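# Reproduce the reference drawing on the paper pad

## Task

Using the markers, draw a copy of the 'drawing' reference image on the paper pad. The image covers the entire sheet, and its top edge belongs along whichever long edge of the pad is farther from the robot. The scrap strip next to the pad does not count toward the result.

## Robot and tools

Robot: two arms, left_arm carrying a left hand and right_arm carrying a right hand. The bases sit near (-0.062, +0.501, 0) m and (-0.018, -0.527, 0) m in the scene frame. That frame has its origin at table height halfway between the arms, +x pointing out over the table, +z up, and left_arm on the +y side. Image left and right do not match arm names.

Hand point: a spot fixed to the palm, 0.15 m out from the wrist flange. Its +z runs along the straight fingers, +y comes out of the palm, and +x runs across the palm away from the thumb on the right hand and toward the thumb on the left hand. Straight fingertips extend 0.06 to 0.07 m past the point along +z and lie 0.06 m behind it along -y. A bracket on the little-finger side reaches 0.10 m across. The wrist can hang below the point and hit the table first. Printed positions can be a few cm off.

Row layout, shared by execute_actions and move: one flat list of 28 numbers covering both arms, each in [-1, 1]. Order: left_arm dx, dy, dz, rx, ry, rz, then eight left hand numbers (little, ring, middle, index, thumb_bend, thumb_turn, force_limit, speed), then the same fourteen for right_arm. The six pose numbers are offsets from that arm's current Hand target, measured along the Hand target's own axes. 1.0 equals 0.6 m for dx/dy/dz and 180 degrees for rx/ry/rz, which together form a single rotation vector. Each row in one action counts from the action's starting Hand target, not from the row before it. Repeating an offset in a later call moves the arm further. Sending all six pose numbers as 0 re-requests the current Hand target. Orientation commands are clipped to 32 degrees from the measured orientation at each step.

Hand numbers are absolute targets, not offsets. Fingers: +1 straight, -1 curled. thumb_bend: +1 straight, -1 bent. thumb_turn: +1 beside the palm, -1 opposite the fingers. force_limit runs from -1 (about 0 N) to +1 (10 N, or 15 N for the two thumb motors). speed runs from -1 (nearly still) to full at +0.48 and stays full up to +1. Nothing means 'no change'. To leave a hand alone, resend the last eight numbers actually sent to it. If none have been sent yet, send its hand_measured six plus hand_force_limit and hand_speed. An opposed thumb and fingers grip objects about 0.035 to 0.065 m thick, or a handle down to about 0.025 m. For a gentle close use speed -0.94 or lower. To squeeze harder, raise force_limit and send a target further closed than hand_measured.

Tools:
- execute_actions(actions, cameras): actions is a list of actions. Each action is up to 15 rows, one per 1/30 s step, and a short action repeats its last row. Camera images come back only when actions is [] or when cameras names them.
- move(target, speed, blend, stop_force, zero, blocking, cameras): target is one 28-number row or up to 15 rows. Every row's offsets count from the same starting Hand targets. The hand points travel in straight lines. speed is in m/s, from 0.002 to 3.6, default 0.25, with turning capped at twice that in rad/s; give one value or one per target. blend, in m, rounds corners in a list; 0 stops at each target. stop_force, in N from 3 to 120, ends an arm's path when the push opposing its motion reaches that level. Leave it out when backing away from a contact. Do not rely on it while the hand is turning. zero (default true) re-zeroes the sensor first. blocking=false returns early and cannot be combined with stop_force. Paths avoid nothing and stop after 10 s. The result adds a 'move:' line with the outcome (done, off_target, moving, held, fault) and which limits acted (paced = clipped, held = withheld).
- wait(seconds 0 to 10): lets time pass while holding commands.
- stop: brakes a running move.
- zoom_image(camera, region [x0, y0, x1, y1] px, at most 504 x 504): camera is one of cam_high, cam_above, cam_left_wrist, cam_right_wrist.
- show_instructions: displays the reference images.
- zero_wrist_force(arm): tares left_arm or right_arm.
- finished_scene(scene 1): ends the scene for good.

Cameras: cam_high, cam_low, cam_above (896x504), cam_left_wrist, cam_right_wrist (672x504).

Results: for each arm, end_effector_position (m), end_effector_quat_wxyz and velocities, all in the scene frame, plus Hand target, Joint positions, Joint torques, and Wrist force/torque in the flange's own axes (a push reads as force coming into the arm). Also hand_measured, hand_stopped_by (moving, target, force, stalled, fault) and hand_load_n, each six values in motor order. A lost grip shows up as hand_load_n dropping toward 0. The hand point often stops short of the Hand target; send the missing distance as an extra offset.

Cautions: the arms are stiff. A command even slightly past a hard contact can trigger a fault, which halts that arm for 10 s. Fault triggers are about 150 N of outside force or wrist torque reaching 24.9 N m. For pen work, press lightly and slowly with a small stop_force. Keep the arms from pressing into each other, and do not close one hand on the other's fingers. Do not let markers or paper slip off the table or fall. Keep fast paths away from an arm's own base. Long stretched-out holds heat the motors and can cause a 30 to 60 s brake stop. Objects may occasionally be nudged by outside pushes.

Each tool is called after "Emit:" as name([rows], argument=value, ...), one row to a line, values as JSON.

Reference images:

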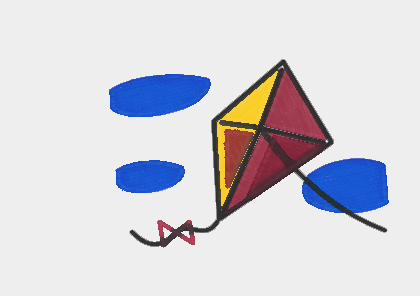

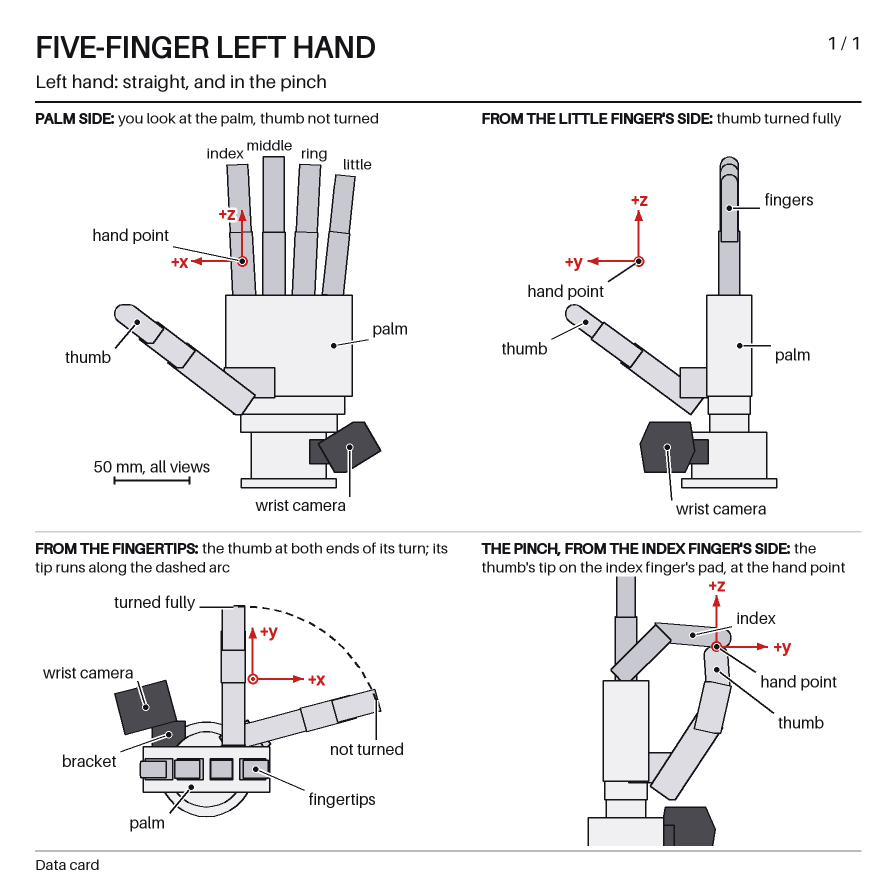

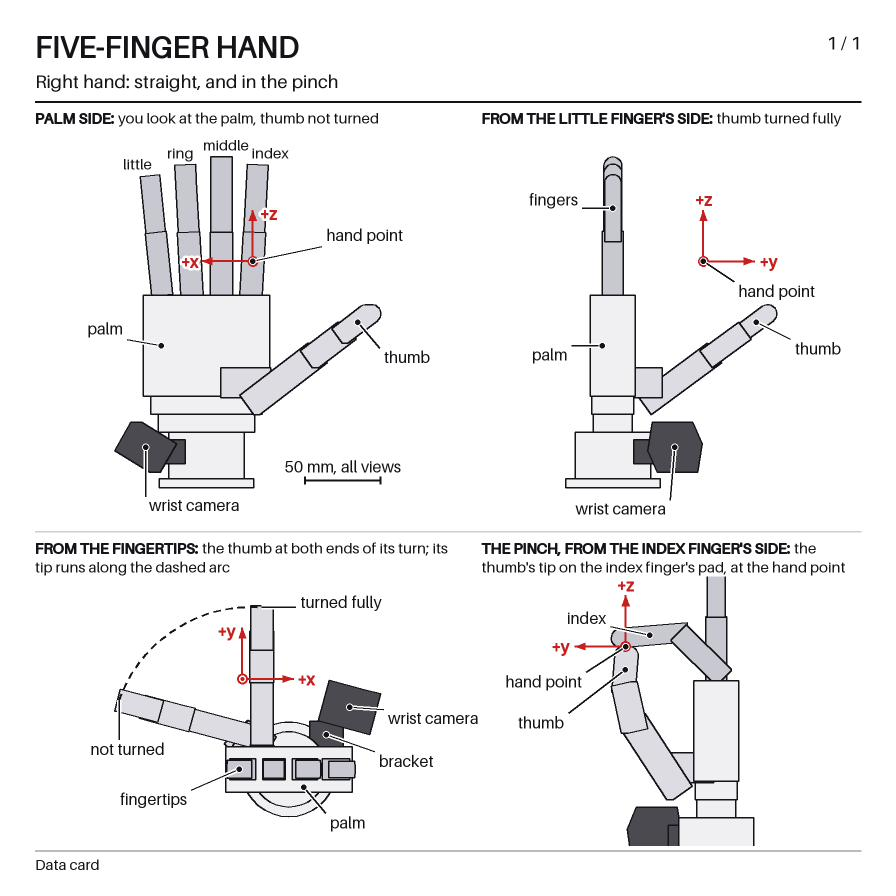

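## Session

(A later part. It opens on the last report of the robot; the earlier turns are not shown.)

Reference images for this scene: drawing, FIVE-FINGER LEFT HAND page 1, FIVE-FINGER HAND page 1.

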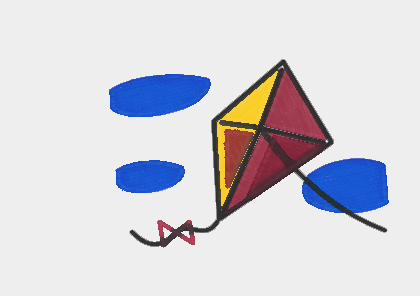

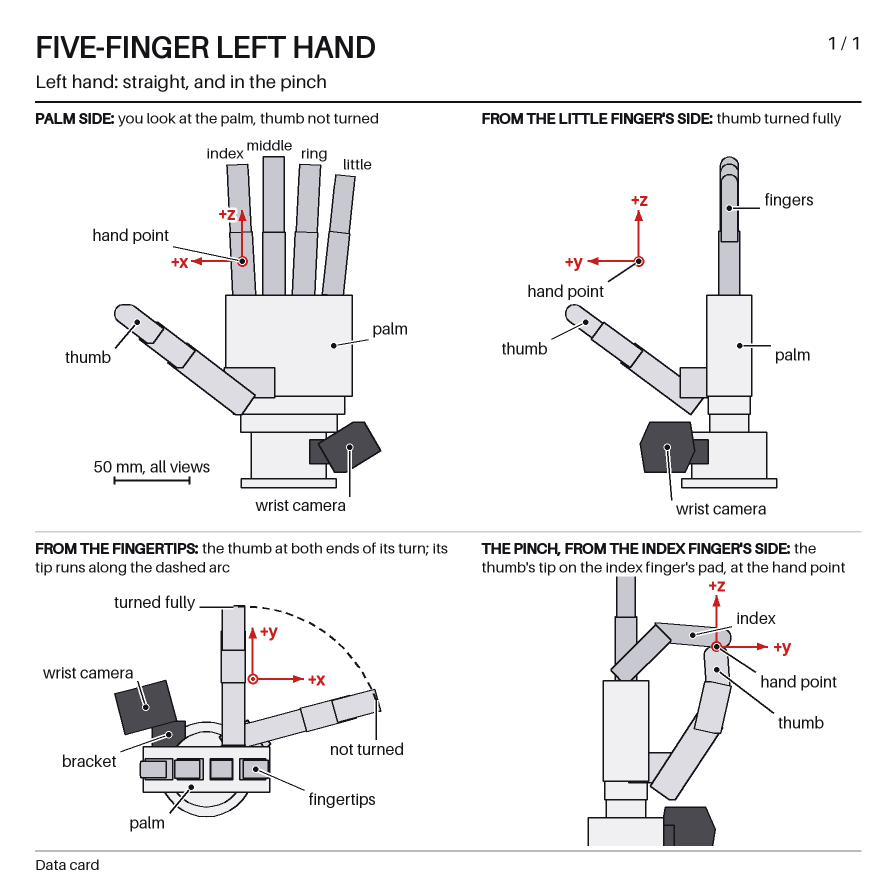

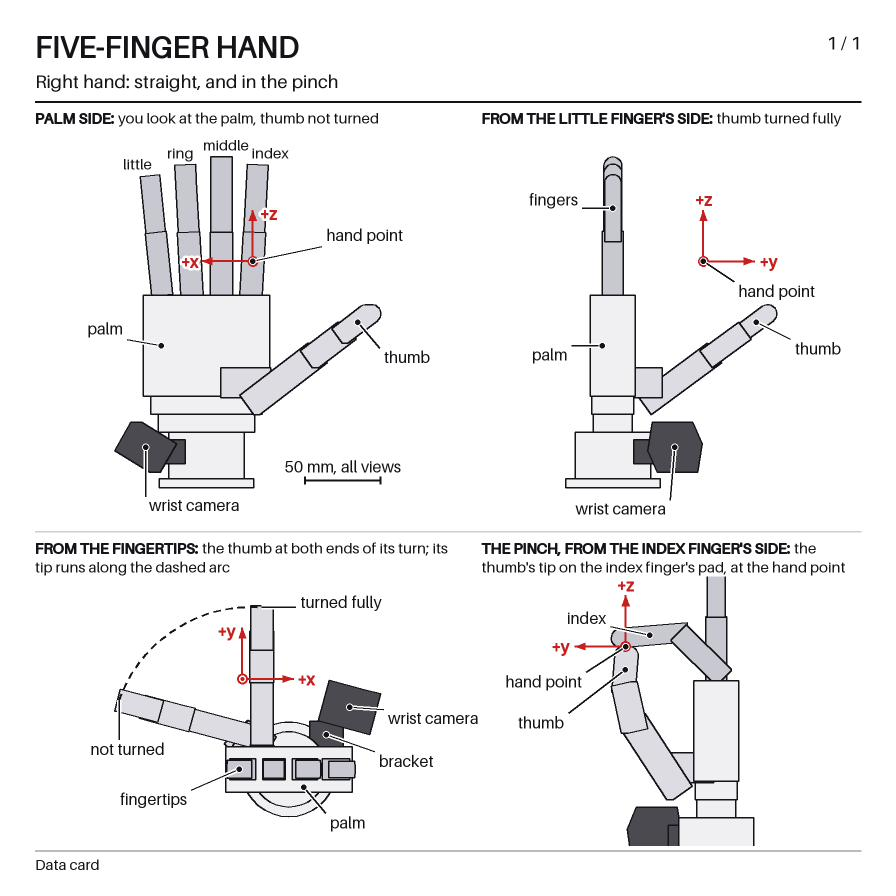

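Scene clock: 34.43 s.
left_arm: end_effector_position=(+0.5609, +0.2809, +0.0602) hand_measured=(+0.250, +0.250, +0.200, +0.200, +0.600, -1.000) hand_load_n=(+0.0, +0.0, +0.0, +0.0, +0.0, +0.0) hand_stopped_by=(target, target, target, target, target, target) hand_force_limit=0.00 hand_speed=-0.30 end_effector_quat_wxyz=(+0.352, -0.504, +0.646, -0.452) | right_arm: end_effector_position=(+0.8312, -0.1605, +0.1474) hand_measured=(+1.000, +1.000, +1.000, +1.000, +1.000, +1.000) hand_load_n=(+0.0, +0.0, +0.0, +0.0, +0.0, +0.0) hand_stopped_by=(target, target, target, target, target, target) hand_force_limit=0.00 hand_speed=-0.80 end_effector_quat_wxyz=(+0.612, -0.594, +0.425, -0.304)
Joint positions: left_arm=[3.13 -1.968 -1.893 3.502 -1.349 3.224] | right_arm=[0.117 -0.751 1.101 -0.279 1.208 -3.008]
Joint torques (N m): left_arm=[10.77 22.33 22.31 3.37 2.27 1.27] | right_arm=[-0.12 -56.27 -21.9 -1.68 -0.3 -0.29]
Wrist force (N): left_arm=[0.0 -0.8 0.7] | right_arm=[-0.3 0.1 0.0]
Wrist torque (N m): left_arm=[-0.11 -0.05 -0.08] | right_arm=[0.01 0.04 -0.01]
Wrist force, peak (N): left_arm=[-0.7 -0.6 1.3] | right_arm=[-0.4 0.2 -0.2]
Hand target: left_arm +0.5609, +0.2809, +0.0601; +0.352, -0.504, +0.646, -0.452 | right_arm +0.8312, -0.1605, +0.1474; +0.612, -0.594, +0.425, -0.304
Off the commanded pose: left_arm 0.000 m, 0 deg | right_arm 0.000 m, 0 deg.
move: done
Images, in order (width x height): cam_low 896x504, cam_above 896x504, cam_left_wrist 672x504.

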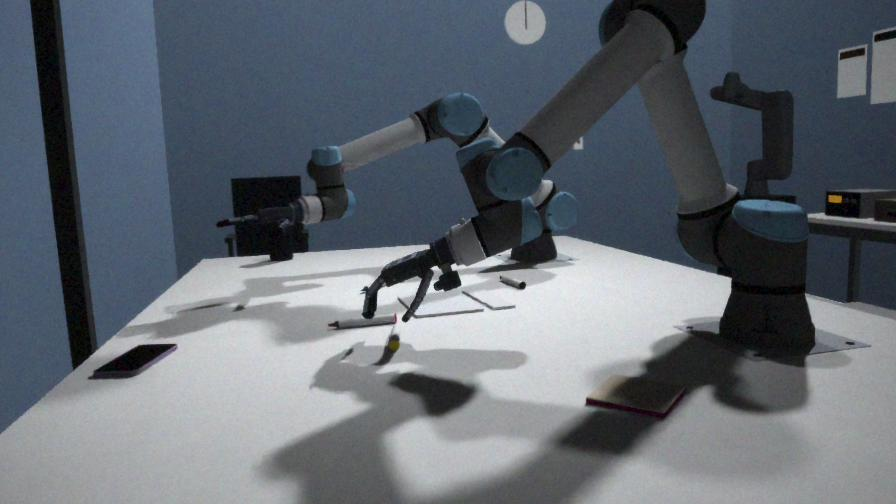

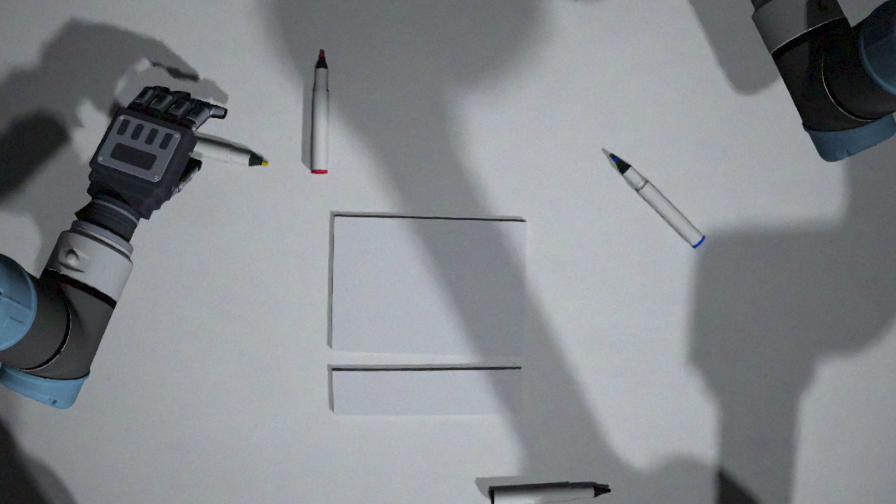

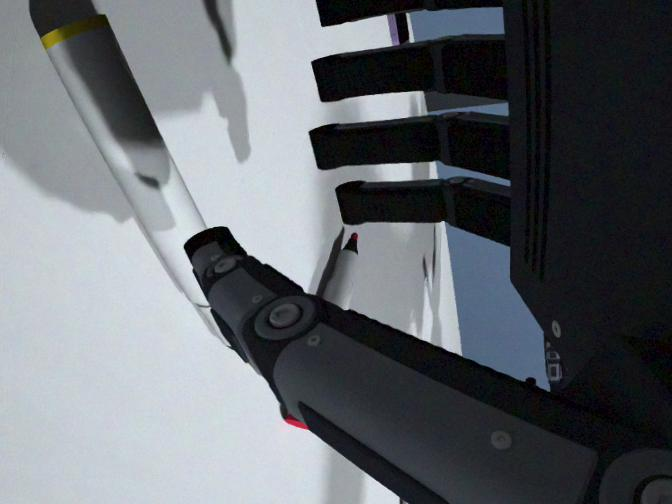

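Emit:
move(target=[0, 0, 0, 0, 0, 0, -0.05, -0.05, -0.12, -0.12, 0.26, -1, 0, -0.3, 0, 0, 0, 0, 0, 0, 1, 1, 1, 1, 1, 1, 0, -0.8], speed=0.15, cameras=["cam_above", "cam_low", "cam_left_wrist"])

Emit:
zoom_image(camera="cam_low", region=[340, 220, 480, 360])

Scene clock: 36.17 s.
left_arm: end_effector_position=(+0.5609, +0.2809, +0.0602) hand_measured=(-0.050, -0.050, -0.120, -0.120, +0.260, -1.000) hand_load_n=(+0.0, +0.0, +0.0, +0.0, +0.0, +0.0) hand_stopped_by=(target, target, target, target, target, target) hand_force_limit=0.00 hand_speed=-0.30 end_effector_quat_wxyz=(+0.352, -0.504, +0.646, -0.452) | right_arm: end_effector_position=(+0.8312, -0.1605, +0.1474) hand_measured=(+1.000, +1.000, +1.000, +1.000, +1.000, +1.000) hand_load_n=(+0.0, +0.0, +0.0, +0.0, +0.0, -0.5) hand_stopped_by=(target, target, target, target, target, target) hand_force_limit=0.00 hand_speed=-0.80 end_effector_quat_wxyz=(+0.612, -0.594, +0.425, -0.304)
Joint positions: left_arm=[3.13 -1.968 -1.893 3.502 -1.349 3.224] | right_arm=[0.117 -0.751 1.101 -0.279 1.208 -3.008]
Joint torques (N m): left_arm=[10.45 23.01 17.88 1.43 2.2 1.42] | right_arm=[0.18 -56.71 -22.27 -1.79 -0.34 -0.06]
Wrist force (N): left_arm=[-0.6 -1.0 0.6] | right_arm=[-0.1 0.0 -0.2]
Wrist torque (N m): left_arm=[-0.13 0.03 -0.11] | right_arm=[0.01 0.03 0.00]
Wrist force, peak (N): left_arm=[-0.3 -1.3 0.8] | right_arm=[0.1 0.0 -0.5]
Hand target: left_arm +0.5609, +0.2809, +0.0601; +0.352, -0.504, +0.646, -0.452 | right_arm +0.8312, -0.1605, +0.1474; +0.612, -0.594, +0.425, -0.304
Off the commanded pose: left_arm 0.000 m, 0 deg | right_arm 0.000 m, 0 deg.
move: done
Images, in order (width x height): cam_low 896x504, cam_above 896x504, cam_left_wrist 672x504.

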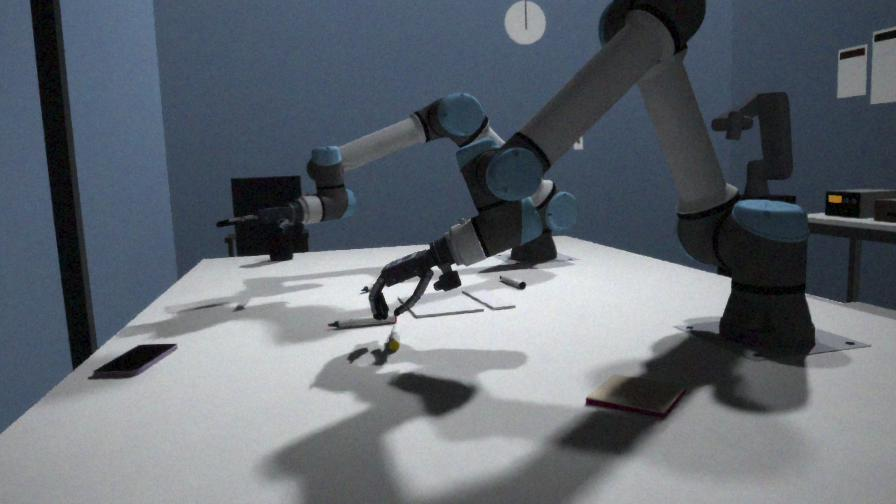

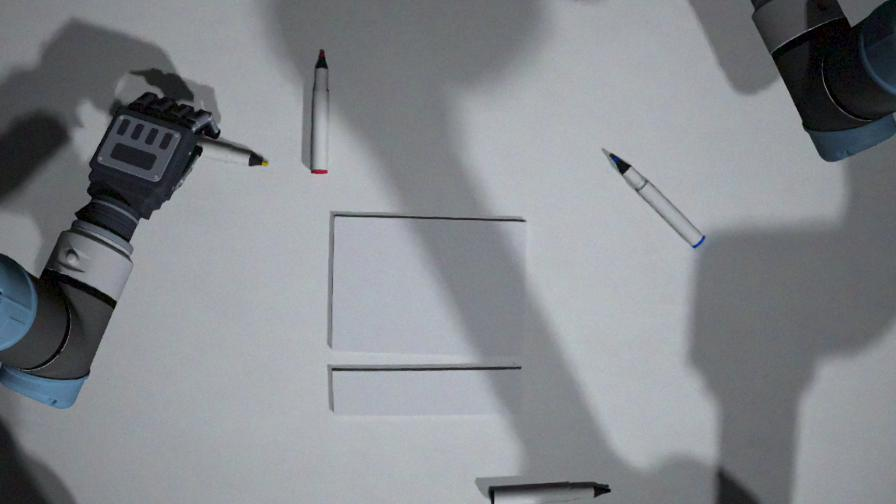

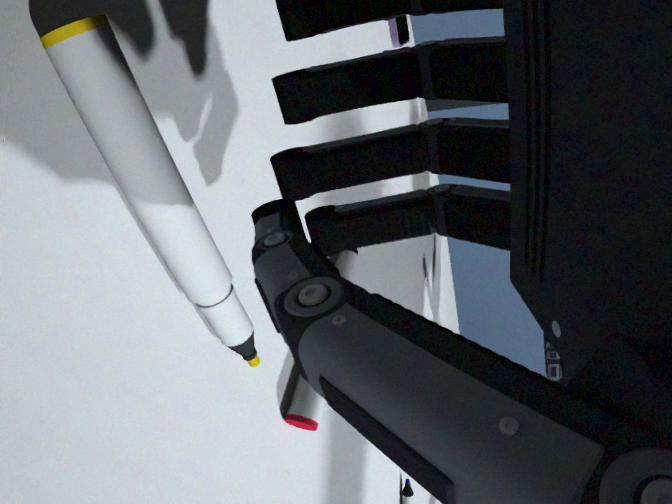

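Scaled by 3.600 from the camera's 896x504 image, which has a finer 1280x720 frame.

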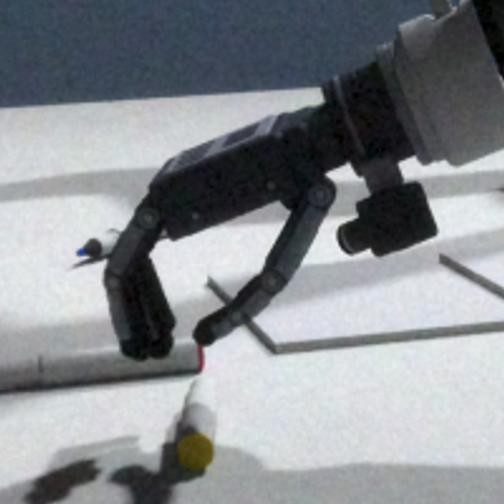

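Emit:
move([
  [0, 0, 0, 0, 0, 0, 0.25, 0.25, 0.2, 0.2, 0.26, -1, 0, -0.3, 0, 0, 0, 0, 0, 0, 1, 1, 1, 1, 1, 1, 0, -0.8],
  [-0.0045, 0.0537, 0.0182, 0, 0, 0, 0.25, 0.25, 0.2, 0.2, 0.26, -1, 0, -0.3, 0, 0, 0, 0, 0, 0, 1, 1, 1, 1, 1, 1, 0, -0.8],
], speed=0.08, cameras=["cam_above", "cam_low", "cam_left_wrist"])

Emit:
zoom_image(camera="cam_low", region=[340, 240, 480, 380])

Scene clock: 38.53 s.
left_arm: end_effector_position=(+0.5609, +0.2837, +0.0263) hand_measured=(+0.250, +0.250, +0.200, +0.200, +0.252, -1.000) hand_load_n=(+0.0, +0.0, +0.0, +0.0, -45.5, -1.5) hand_stopped_by=(target, target, target, target, target, target) hand_force_limit=0.00 hand_speed=-0.30 end_effector_quat_wxyz=(+0.352, -0.504, +0.646, -0.452) | right_arm: end_effector_position=(+0.8312, -0.1605, +0.1474) hand_measured=(+1.000, +1.000, +1.000, +1.000, +1.000, +1.000) hand_load_n=(+0.0, +0.0, +0.0, +0.0, +0.0, +0.0) hand_stopped_by=(target, target, target, target, target, target) hand_force_limit=0.00 hand_speed=-0.80 end_effector_quat_wxyz=(+0.612, -0.594, +0.425, -0.304)
Joint positions: left_arm=[3.137 -2.025 -1.921 3.586 -1.343 3.226] | right_arm=[0.117 -0.751 1.101 -0.279 1.208 -3.008]
Joint torques (N m): left_arm=[13.84 -0.15 -5.82 -1.23 0.41 2.33] | right_arm=[-0.51 -56.09 -22.81 -1.7 -0.49 -0.25]
Wrist force (N): left_arm=[2.9 -38.0 -20.8] | right_arm=[-0.1 -0.2 -0.1]
Wrist torque (N m): left_arm=[-0.66 -0.32 0.37] | right_arm=[-0.02 0.01 -0.01]
Wrist force, peak (N): left_arm=[2.9 -38.0 -20.8] | right_arm=[-0.4 -0.1 -0.3]
Hand target: left_arm +0.5608, +0.2837, +0.0261; +0.352, -0.504, +0.646, -0.452 | right_arm +0.8312, -0.1605, +0.1474; +0.612, -0.594, +0.425, -0.304
Off the commanded pose: left_arm 0.000 m, 0 deg | right_arm 0.000 m, 0 deg.
move: done
Images, in order (width x height): cam_low 896x504, cam_above 896x504, cam_left_wrist 672x504.

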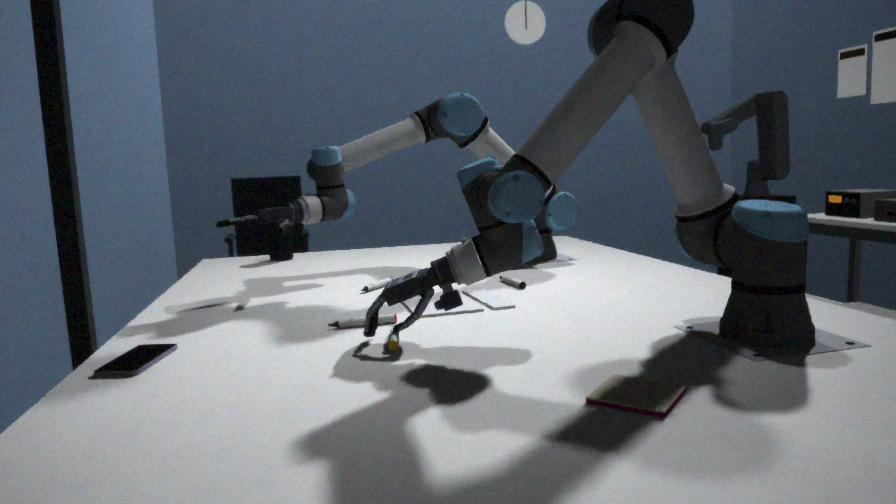

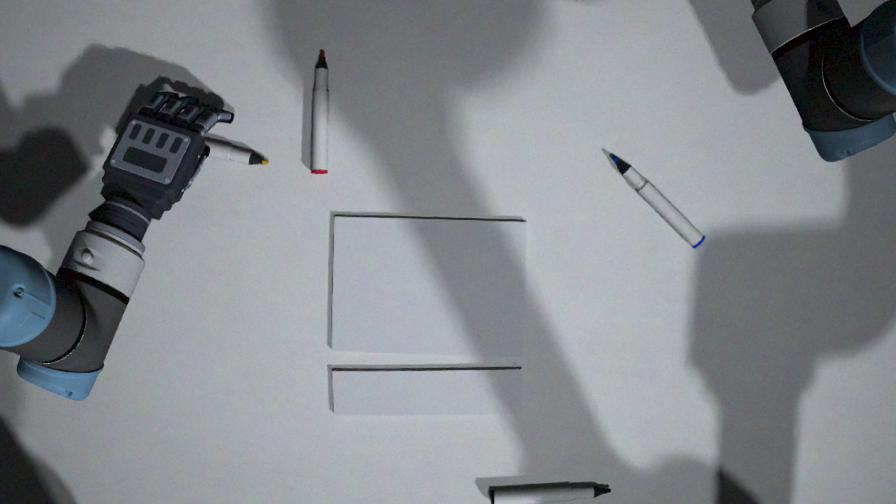

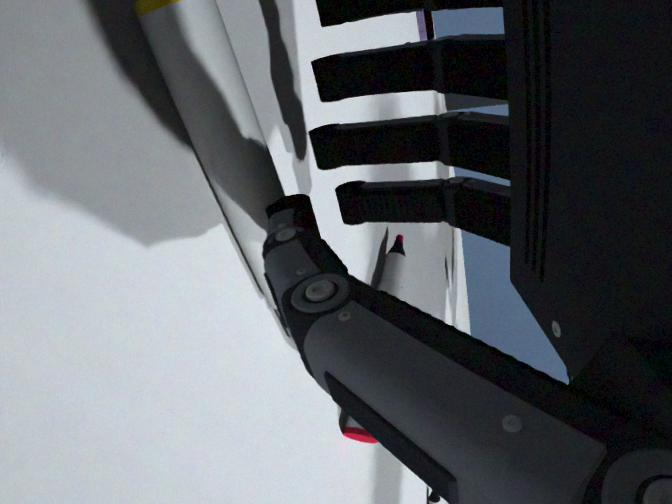

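Scaled by 3.600 from the camera's 896x504 image, which has a finer 1280x720 frame.

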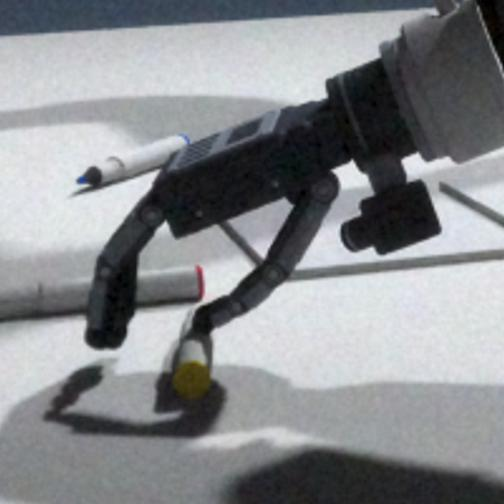

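Emit:
move(target=[0, -0.047, -0.0171, 0, 0, 0, 0.25, 0.25, 0.2, 0.2, 0.26, -1, 0, -0.3, 0, 0, 0, 0, 0, 0, 1, 1, 1, 1, 1, 1, 0, -0.8], speed=0.1, cameras=["cam_above", "cam_low", "cam_left_wrist"])

Emit:
zoom_image(camera="cam_low", region=[340, 240, 480, 380])

Emit:
zoom_image(camera="cam_above", region=[100, 60, 300, 200])

Scene clock: 40.13 s.
left_arm: end_effector_position=(+0.5608, +0.2837, +0.0561) hand_measured=(+0.250, +0.250, +0.200, +0.200, +0.260, -1.000) hand_load_n=(+0.0, +0.0, +0.0, +0.0, +0.0, +0.0) hand_stopped_by=(target, target, target, target, target, target) hand_force_limit=0.00 hand_speed=-0.30 end_effector_quat_wxyz=(+0.352, -0.504, +0.646, -0.452) | right_arm: end_effector_position=(+0.8312, -0.1605, +0.1474) hand_measured=(+1.000, +1.000, +1.000, +1.000, +1.000, +1.000) hand_load_n=(+0.0, +0.0, +0.0, +0.0, +0.0, +0.0) hand_stopped_by=(target, target, target, target, target, target) hand_force_limit=0.00 hand_speed=-0.80 end_effector_quat_wxyz=(+0.612, -0.594, +0.425, -0.304)
Joint positions: left_arm=[3.137 -1.973 -1.899 3.512 -1.343 3.226] | right_arm=[0.117 -0.751 1.101 -0.279 1.208 -3.008]
Joint torques (N m): left_arm=[0.46 41.86 21.27 -2.65 -2.16 -0.25] | right_arm=[0 -56.87 -22.06 -1.84 -0.43 -0.23]
Wrist force (N): left_arm=[-0.8 -0.7 0.6] | right_arm=[-0.3 0.0 -0.1]
Wrist torque (N m): left_arm=[-0.09 0.06 -0.13] | right_arm=[0.01 0.04 -0.02]
Wrist force, peak (N): left_arm=[3.0 -39.8 -22.0] | right_arm=[-0.3 0.2 -0.3]
Hand target: left_arm +0.5608, +0.2837, +0.0561; +0.352, -0.504, +0.646, -0.452 | right_arm +0.8312, -0.1605, +0.1474; +0.612, -0.594, +0.425, -0.304
Off the commanded pose: left_arm 0.000 m, 0 deg | right_arm 0.000 m, 0 deg.
move: done
Images, in order (width x height): cam_low 896x504, cam_above 896x504, cam_left_wrist 672x504.

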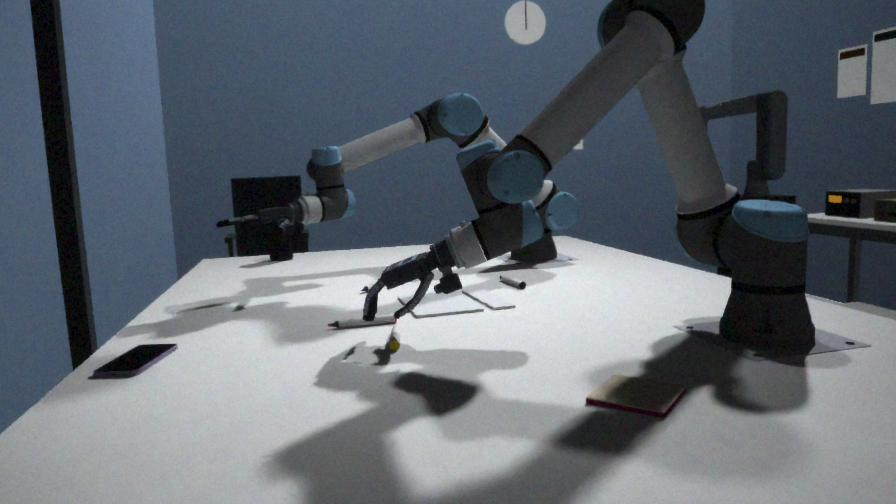

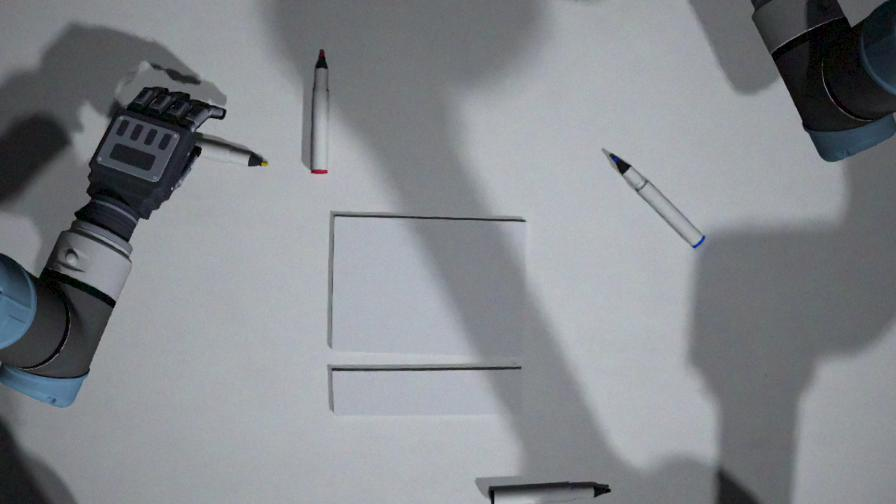

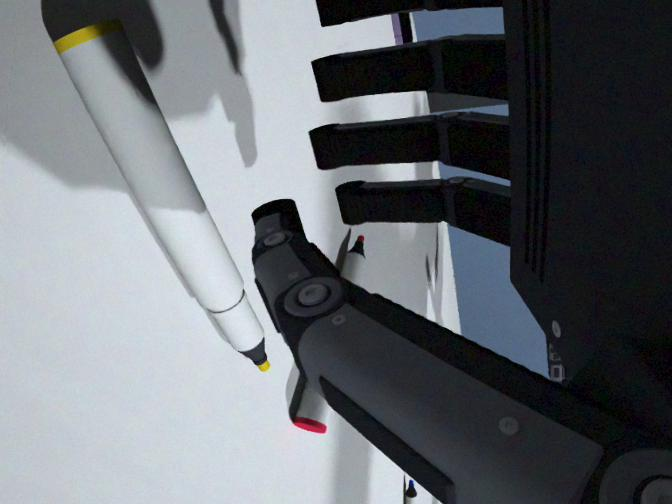

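Scaled by 3.600 from the camera's 896x504 image, which has a finer 1280x720 frame.

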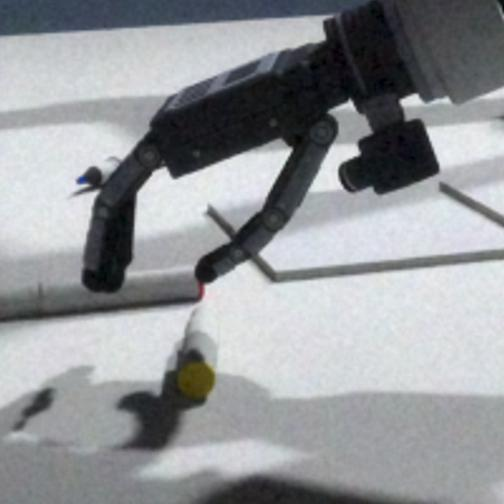

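Scaled by 2.520 from the camera's 896x504 image, which has a finer 1280x720 frame.

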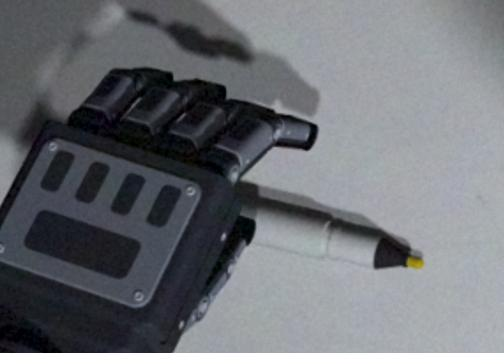

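Emit:
move([
  [0, 0.0052, -0.0142, 0, 0, 0, 0.25, 0.25, 0.2, 0.2, 0.26, -1, 0, -0.3, 0, 0, 0, 0, 0, 0, 1, 1, 1, 1, 1, 1, 0, -0.8],
  [0, 0.068, 0.0087, 0, 0, 0, 0.25, 0.25, 0.2, 0.2, 0.26, -1, 0, -0.3, 0, 0, 0, 0, 0, 0, 1, 1, 1, 1, 1, 1, 0, -0.8],
], speed=0.04, stop_force=3, cameras=["cam_above", "cam_low", "cam_left_wrist"])

Emit:
zoom_image(camera="cam_low", region=[340, 240, 480, 380])

Scene clock: 43.97 s.
left_arm: end_effector_position=(+0.5520, +0.2860, +0.0160) hand_measured=(+0.250, +0.250, +0.200, +0.200, +0.260, -1.000) hand_load_n=(+0.0, +0.0, -0.5, +0.0, +0.0, +0.0) hand_stopped_by=(target, target, target, target, target, target) hand_force_limit=0.00 hand_speed=-0.30 end_effector_quat_wxyz=(+0.352, -0.504, +0.646, -0.452) | right_arm: end_effector_position=(+0.8312, -0.1605, +0.1474) hand_measured=(+1.000, +1.000, +1.000, +1.000, +1.000, +1.000) hand_load_n=(+0.0, +0.0, +0.0, +0.0, +0.0, -0.5) hand_stopped_by=(target, target, target, target, target, target) hand_force_limit=0.00 hand_speed=-0.80 end_effector_quat_wxyz=(+0.612, -0.594, +0.425, -0.304)
Joint positions: left_arm=[3.142 -2.027 -1.955 3.622 -1.338 3.228] | right_arm=[0.117 -0.751 1.101 -0.279 1.208 -3.008]
Joint torques (N m): left_arm=[3.63 23.63 5.93 3.36 1.08 -1.02] | right_arm=[0 -57.15 -22.47 -2.18 -0.33 -0.33]
Wrist force (N): left_arm=[-0.9 -0.4 0.7] | right_arm=[0.0 0.0 -0.3]
Wrist torque (N m): left_arm=[-0.06 0.09 -0.15] | right_arm=[0.01 0.02 -0.01]
Wrist force, peak (N): left_arm=[-1.1 -0.6 0.9] | right_arm=[-0.1 -0.1 -0.6]
Hand target: left_arm +0.5520, +0.2859, +0.0160; +0.352, -0.504, +0.646, -0.452 | right_arm +0.8312, -0.1605, +0.1474; +0.612, -0.594, +0.425, -0.304
Off the commanded pose: left_arm 0.000 m, 0 deg | right_arm 0.000 m, 0 deg.
move: done
Images, in order (width x height): cam_low 896x504, cam_above 896x504, cam_left_wrist 672x504.

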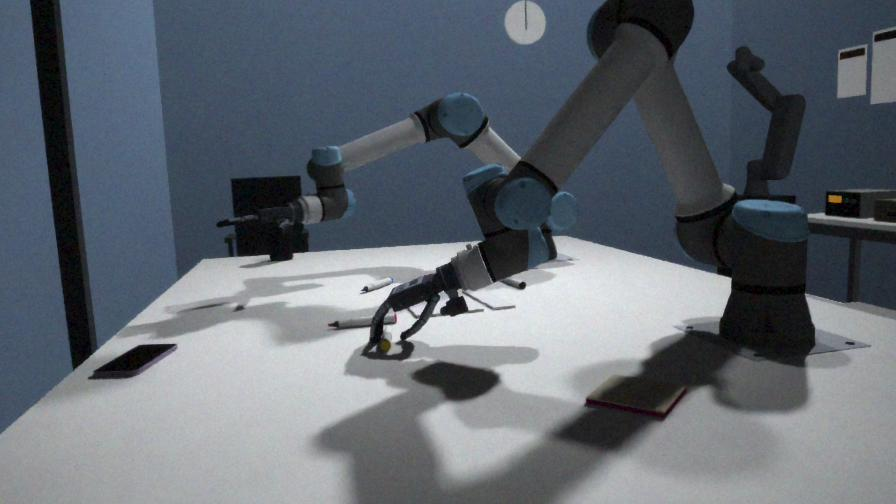

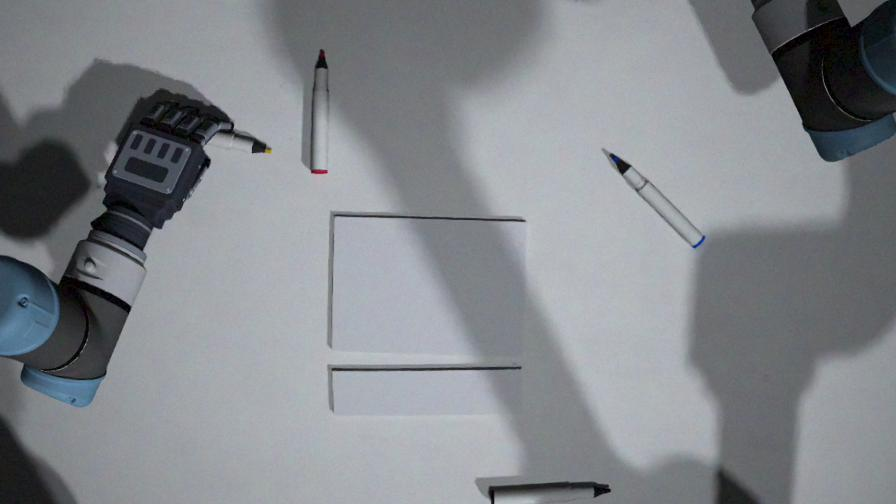

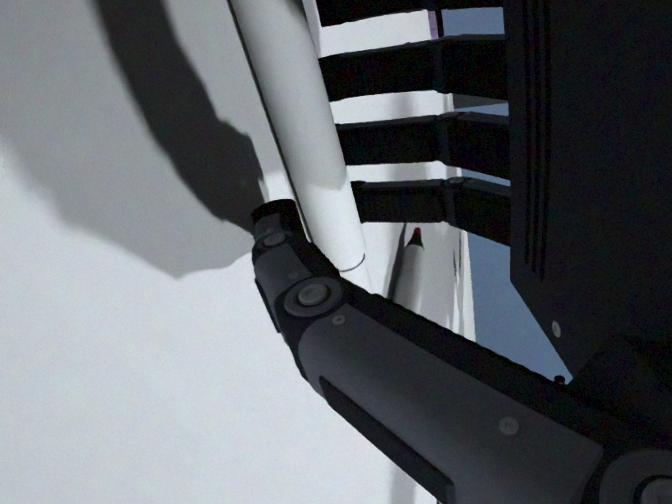

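Scaled by 3.600 from the camera's 896x504 image, which has a finer 1280x720 frame.

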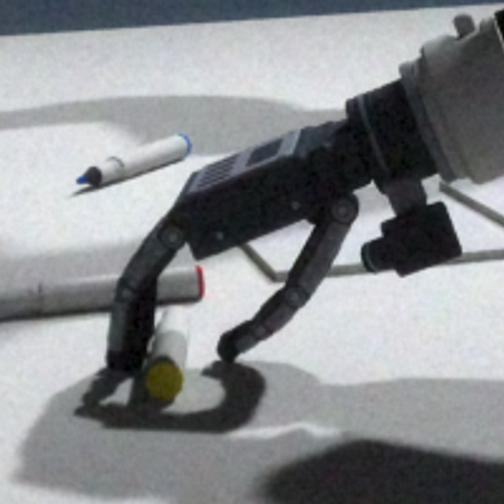

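Emit:
move(target=[0, 0, 0, 0, 0, 0, -0.02, -0.02, -0.3, -0.3, 0.26, -1, -0.4, -0.75, 0, 0, 0, 0, 0, 0, 1, 1, 1, 1, 1, 1, 0, -0.8], cameras=["cam_above", "cam_low", "cam_left_wrist"])

Emit:
zoom_image(camera="cam_low", region=[340, 240, 480, 380])

Scene clock: 45.50 s.
left_arm: end_effector_position=(+0.5520, +0.2859, +0.0160) hand_measured=(-0.020, -0.020, +0.136, -0.052, +0.260, -1.000) hand_load_n=(+0.0, +1.5, +9.5, +3.0, +2.5, +0.0) hand_stopped_by=(target, target, force, force, target, target) hand_force_limit=-0.40 hand_speed=-0.75 end_effector_quat_wxyz=(+0.352, -0.504, +0.646, -0.452) | right_arm: end_effector_position=(+0.8312, -0.1605, +0.1474) hand_measured=(+1.000, +1.000, +1.000, +1.000, +1.000, +1.000) hand_load_n=(+0.0, +0.0, +0.0, +0.0, +0.0, +0.0) hand_stopped_by=(target, target, target, target, target, target) hand_force_limit=0.00 hand_speed=-0.80 end_effector_quat_wxyz=(+0.612, -0.594, +0.425, -0.304)
Joint positions: left_arm=[3.142 -2.027 -1.955 3.622 -1.338 3.228] | right_arm=[0.117 -0.751 1.101 -0.279 1.208 -3.008]
Joint torques (N m): left_arm=[-7.98 23.82 6.69 -5.03 -1.51 -1.12] | right_arm=[-0.13 -56.82 -22.13 -1.98 -0.37 -0.21]
Wrist force (N): left_arm=[-1.1 -10.0 1.6] | right_arm=[0.1 0.0 -0.1]
Wrist torque (N m): left_arm=[0.14 0.14 0.02] | right_arm=[0.00 -0.01 0.01]
Wrist force, peak (N): left_arm=[-1.1 -10.1 1.3] | right_arm=[0.2 0.0 -0.5]
Hand target: left_arm +0.5520, +0.2859, +0.0160; +0.352, -0.504, +0.646, -0.452 | right_arm +0.8312, -0.1605, +0.1474; +0.612, -0.594, +0.425, -0.304
Off the commanded pose: left_arm 0.000 m, 0 deg | right_arm 0.000 m, 0 deg.
move: done
Images, in order (width x height): cam_low 896x504, cam_above 896x504, cam_left_wrist 672x504.

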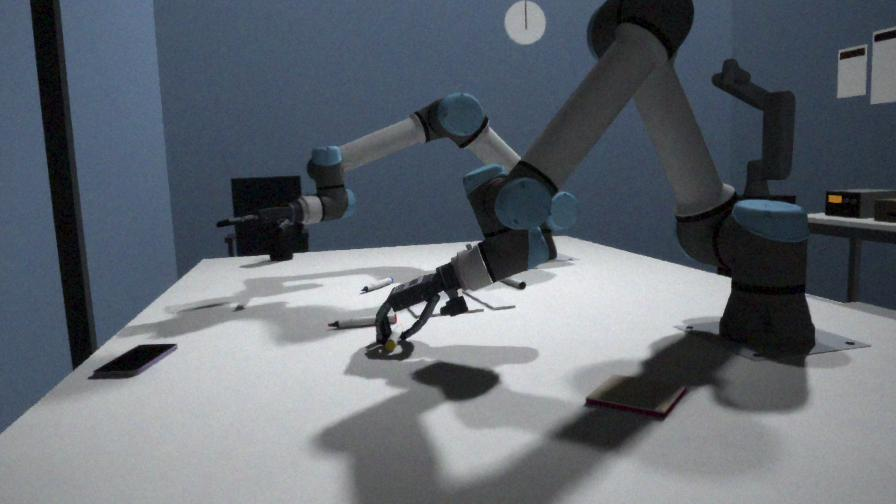

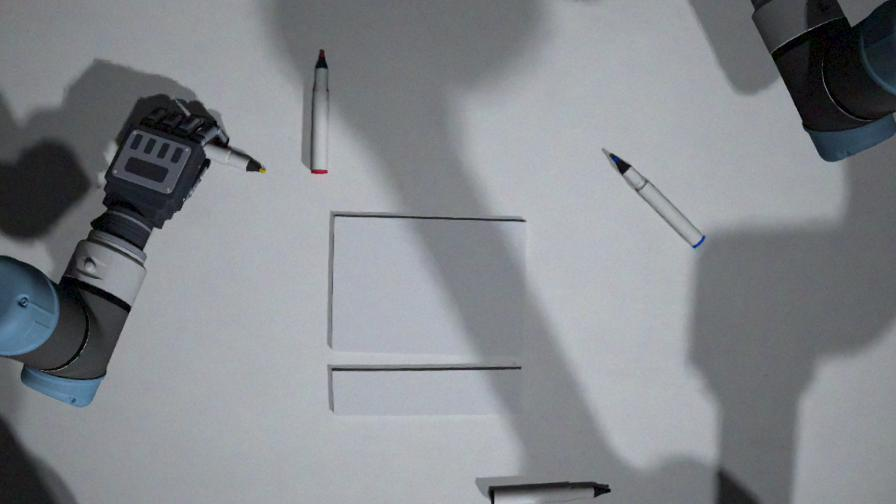

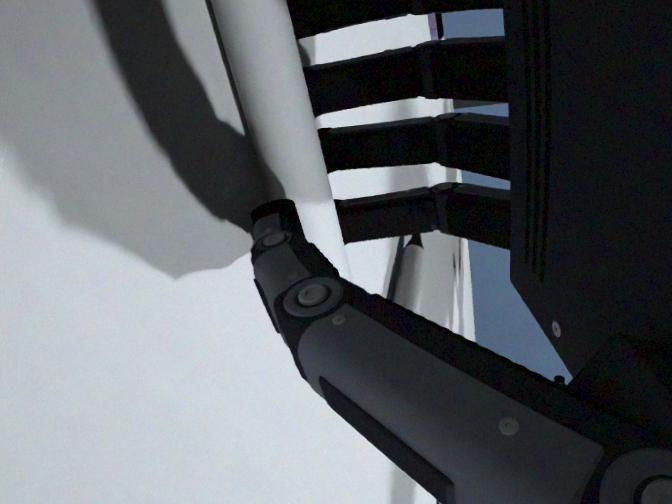

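Scaled by 3.600 from the camera's 896x504 image, which has a finer 1280x720 frame.

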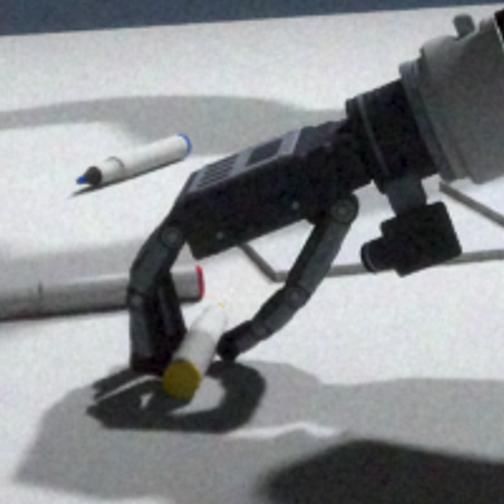

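Emit:
move(target=[0, 0, 0, 0, 0, 0, -0.02, -0.02, 0.45, -0.35, 0.26, -1, 0.1, -0.75, 0, 0, 0, 0, 0, 0, 1, 1, 1, 1, 1, 1, 0, -0.8], cameras=["cam_above", "cam_low", "cam_left_wrist"])

Emit:
zoom_image(camera="cam_above", region=[100, 60, 300, 200])

Scene clock: 47.40 s.
left_arm: end_effector_position=(+0.5520, +0.2859, +0.0160) hand_measured=(-0.020, -0.020, +0.450, -0.070, +0.262, -1.000) hand_load_n=(+0.0, +1.0, +0.0, +11.5, +5.5, -1.5) hand_stopped_by=(target, target, target, force, target, target) hand_force_limit=0.10 hand_speed=-0.75 end_effector_quat_wxyz=(+0.352, -0.504, +0.646, -0.452) | right_arm: end_effector_position=(+0.8312, -0.1605, +0.1474) hand_measured=(+1.000, +1.000, +1.000, +1.000, +1.000, +1.000) hand_load_n=(+0.0, +0.0, +0.0, +0.0, +0.0, +0.0) hand_stopped_by=(target, target, target, target, target, target) hand_force_limit=0.00 hand_speed=-0.80 end_effector_quat_wxyz=(+0.612, -0.594, +0.425, -0.304)
Joint positions: left_arm=[3.142 -2.027 -1.955 3.622 -1.338 3.228] | right_arm=[0.117 -0.751 1.101 -0.279 1.208 -3.008]
Joint torques (N m): left_arm=[-8.9 24.11 9.79 1.54 -1.67 -0.98] | right_arm=[0.31 -57.12 -22.63 -2.08 -0.49 -0.34]
Wrist force (N): left_arm=[-0.5 -8.1 -1.8] | right_arm=[-0.1 0.2 -0.3]
Wrist torque (N m): left_arm=[-0.08 0.04 -0.11] | right_arm=[0.05 0.02 0.00]
Wrist force, peak (N): left_arm=[-0.8 -10.4 -2.8] | right_arm=[-0.1 0.1 -0.5]
Hand target: left_arm +0.5520, +0.2859, +0.0160; +0.352, -0.504, +0.646, -0.452 | right_arm +0.8312, -0.1605, +0.1474; +0.612, -0.594, +0.425, -0.304
Off the commanded pose: left_arm 0.000 m, 0 deg | right_arm 0.000 m, 0 deg.
move: done
Images, in order (width x height): cam_low 896x504, cam_above 896x504, cam_left_wrist 672x504.

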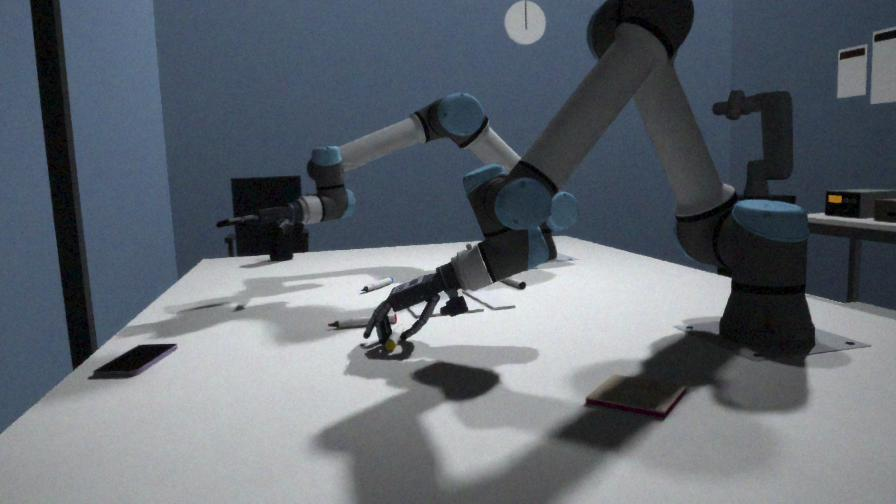

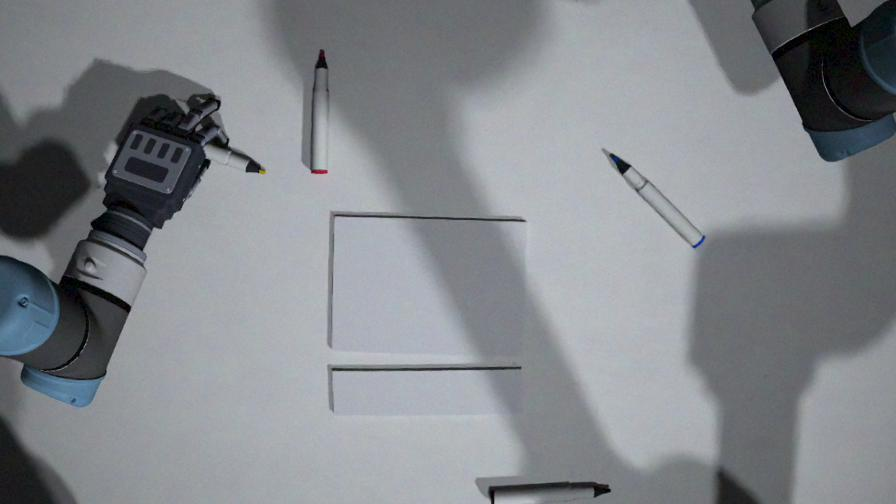

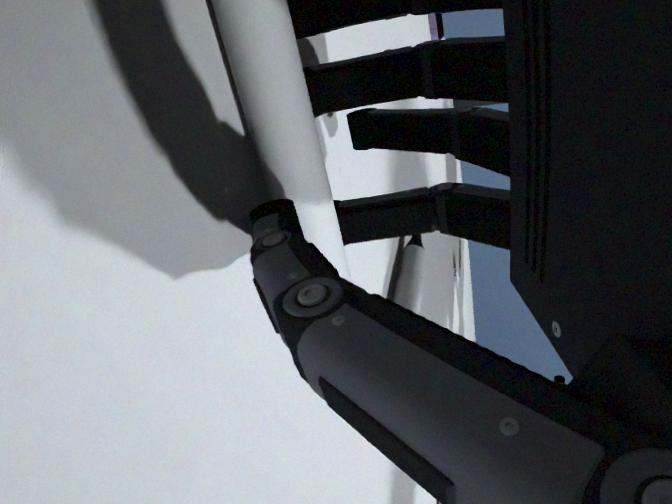

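Scaled by 2.520 from the camera's 896x504 image, which has a finer 1280x720 frame.

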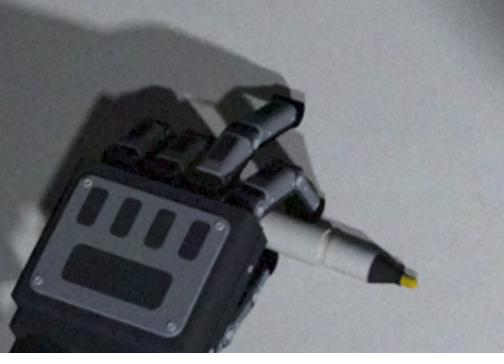

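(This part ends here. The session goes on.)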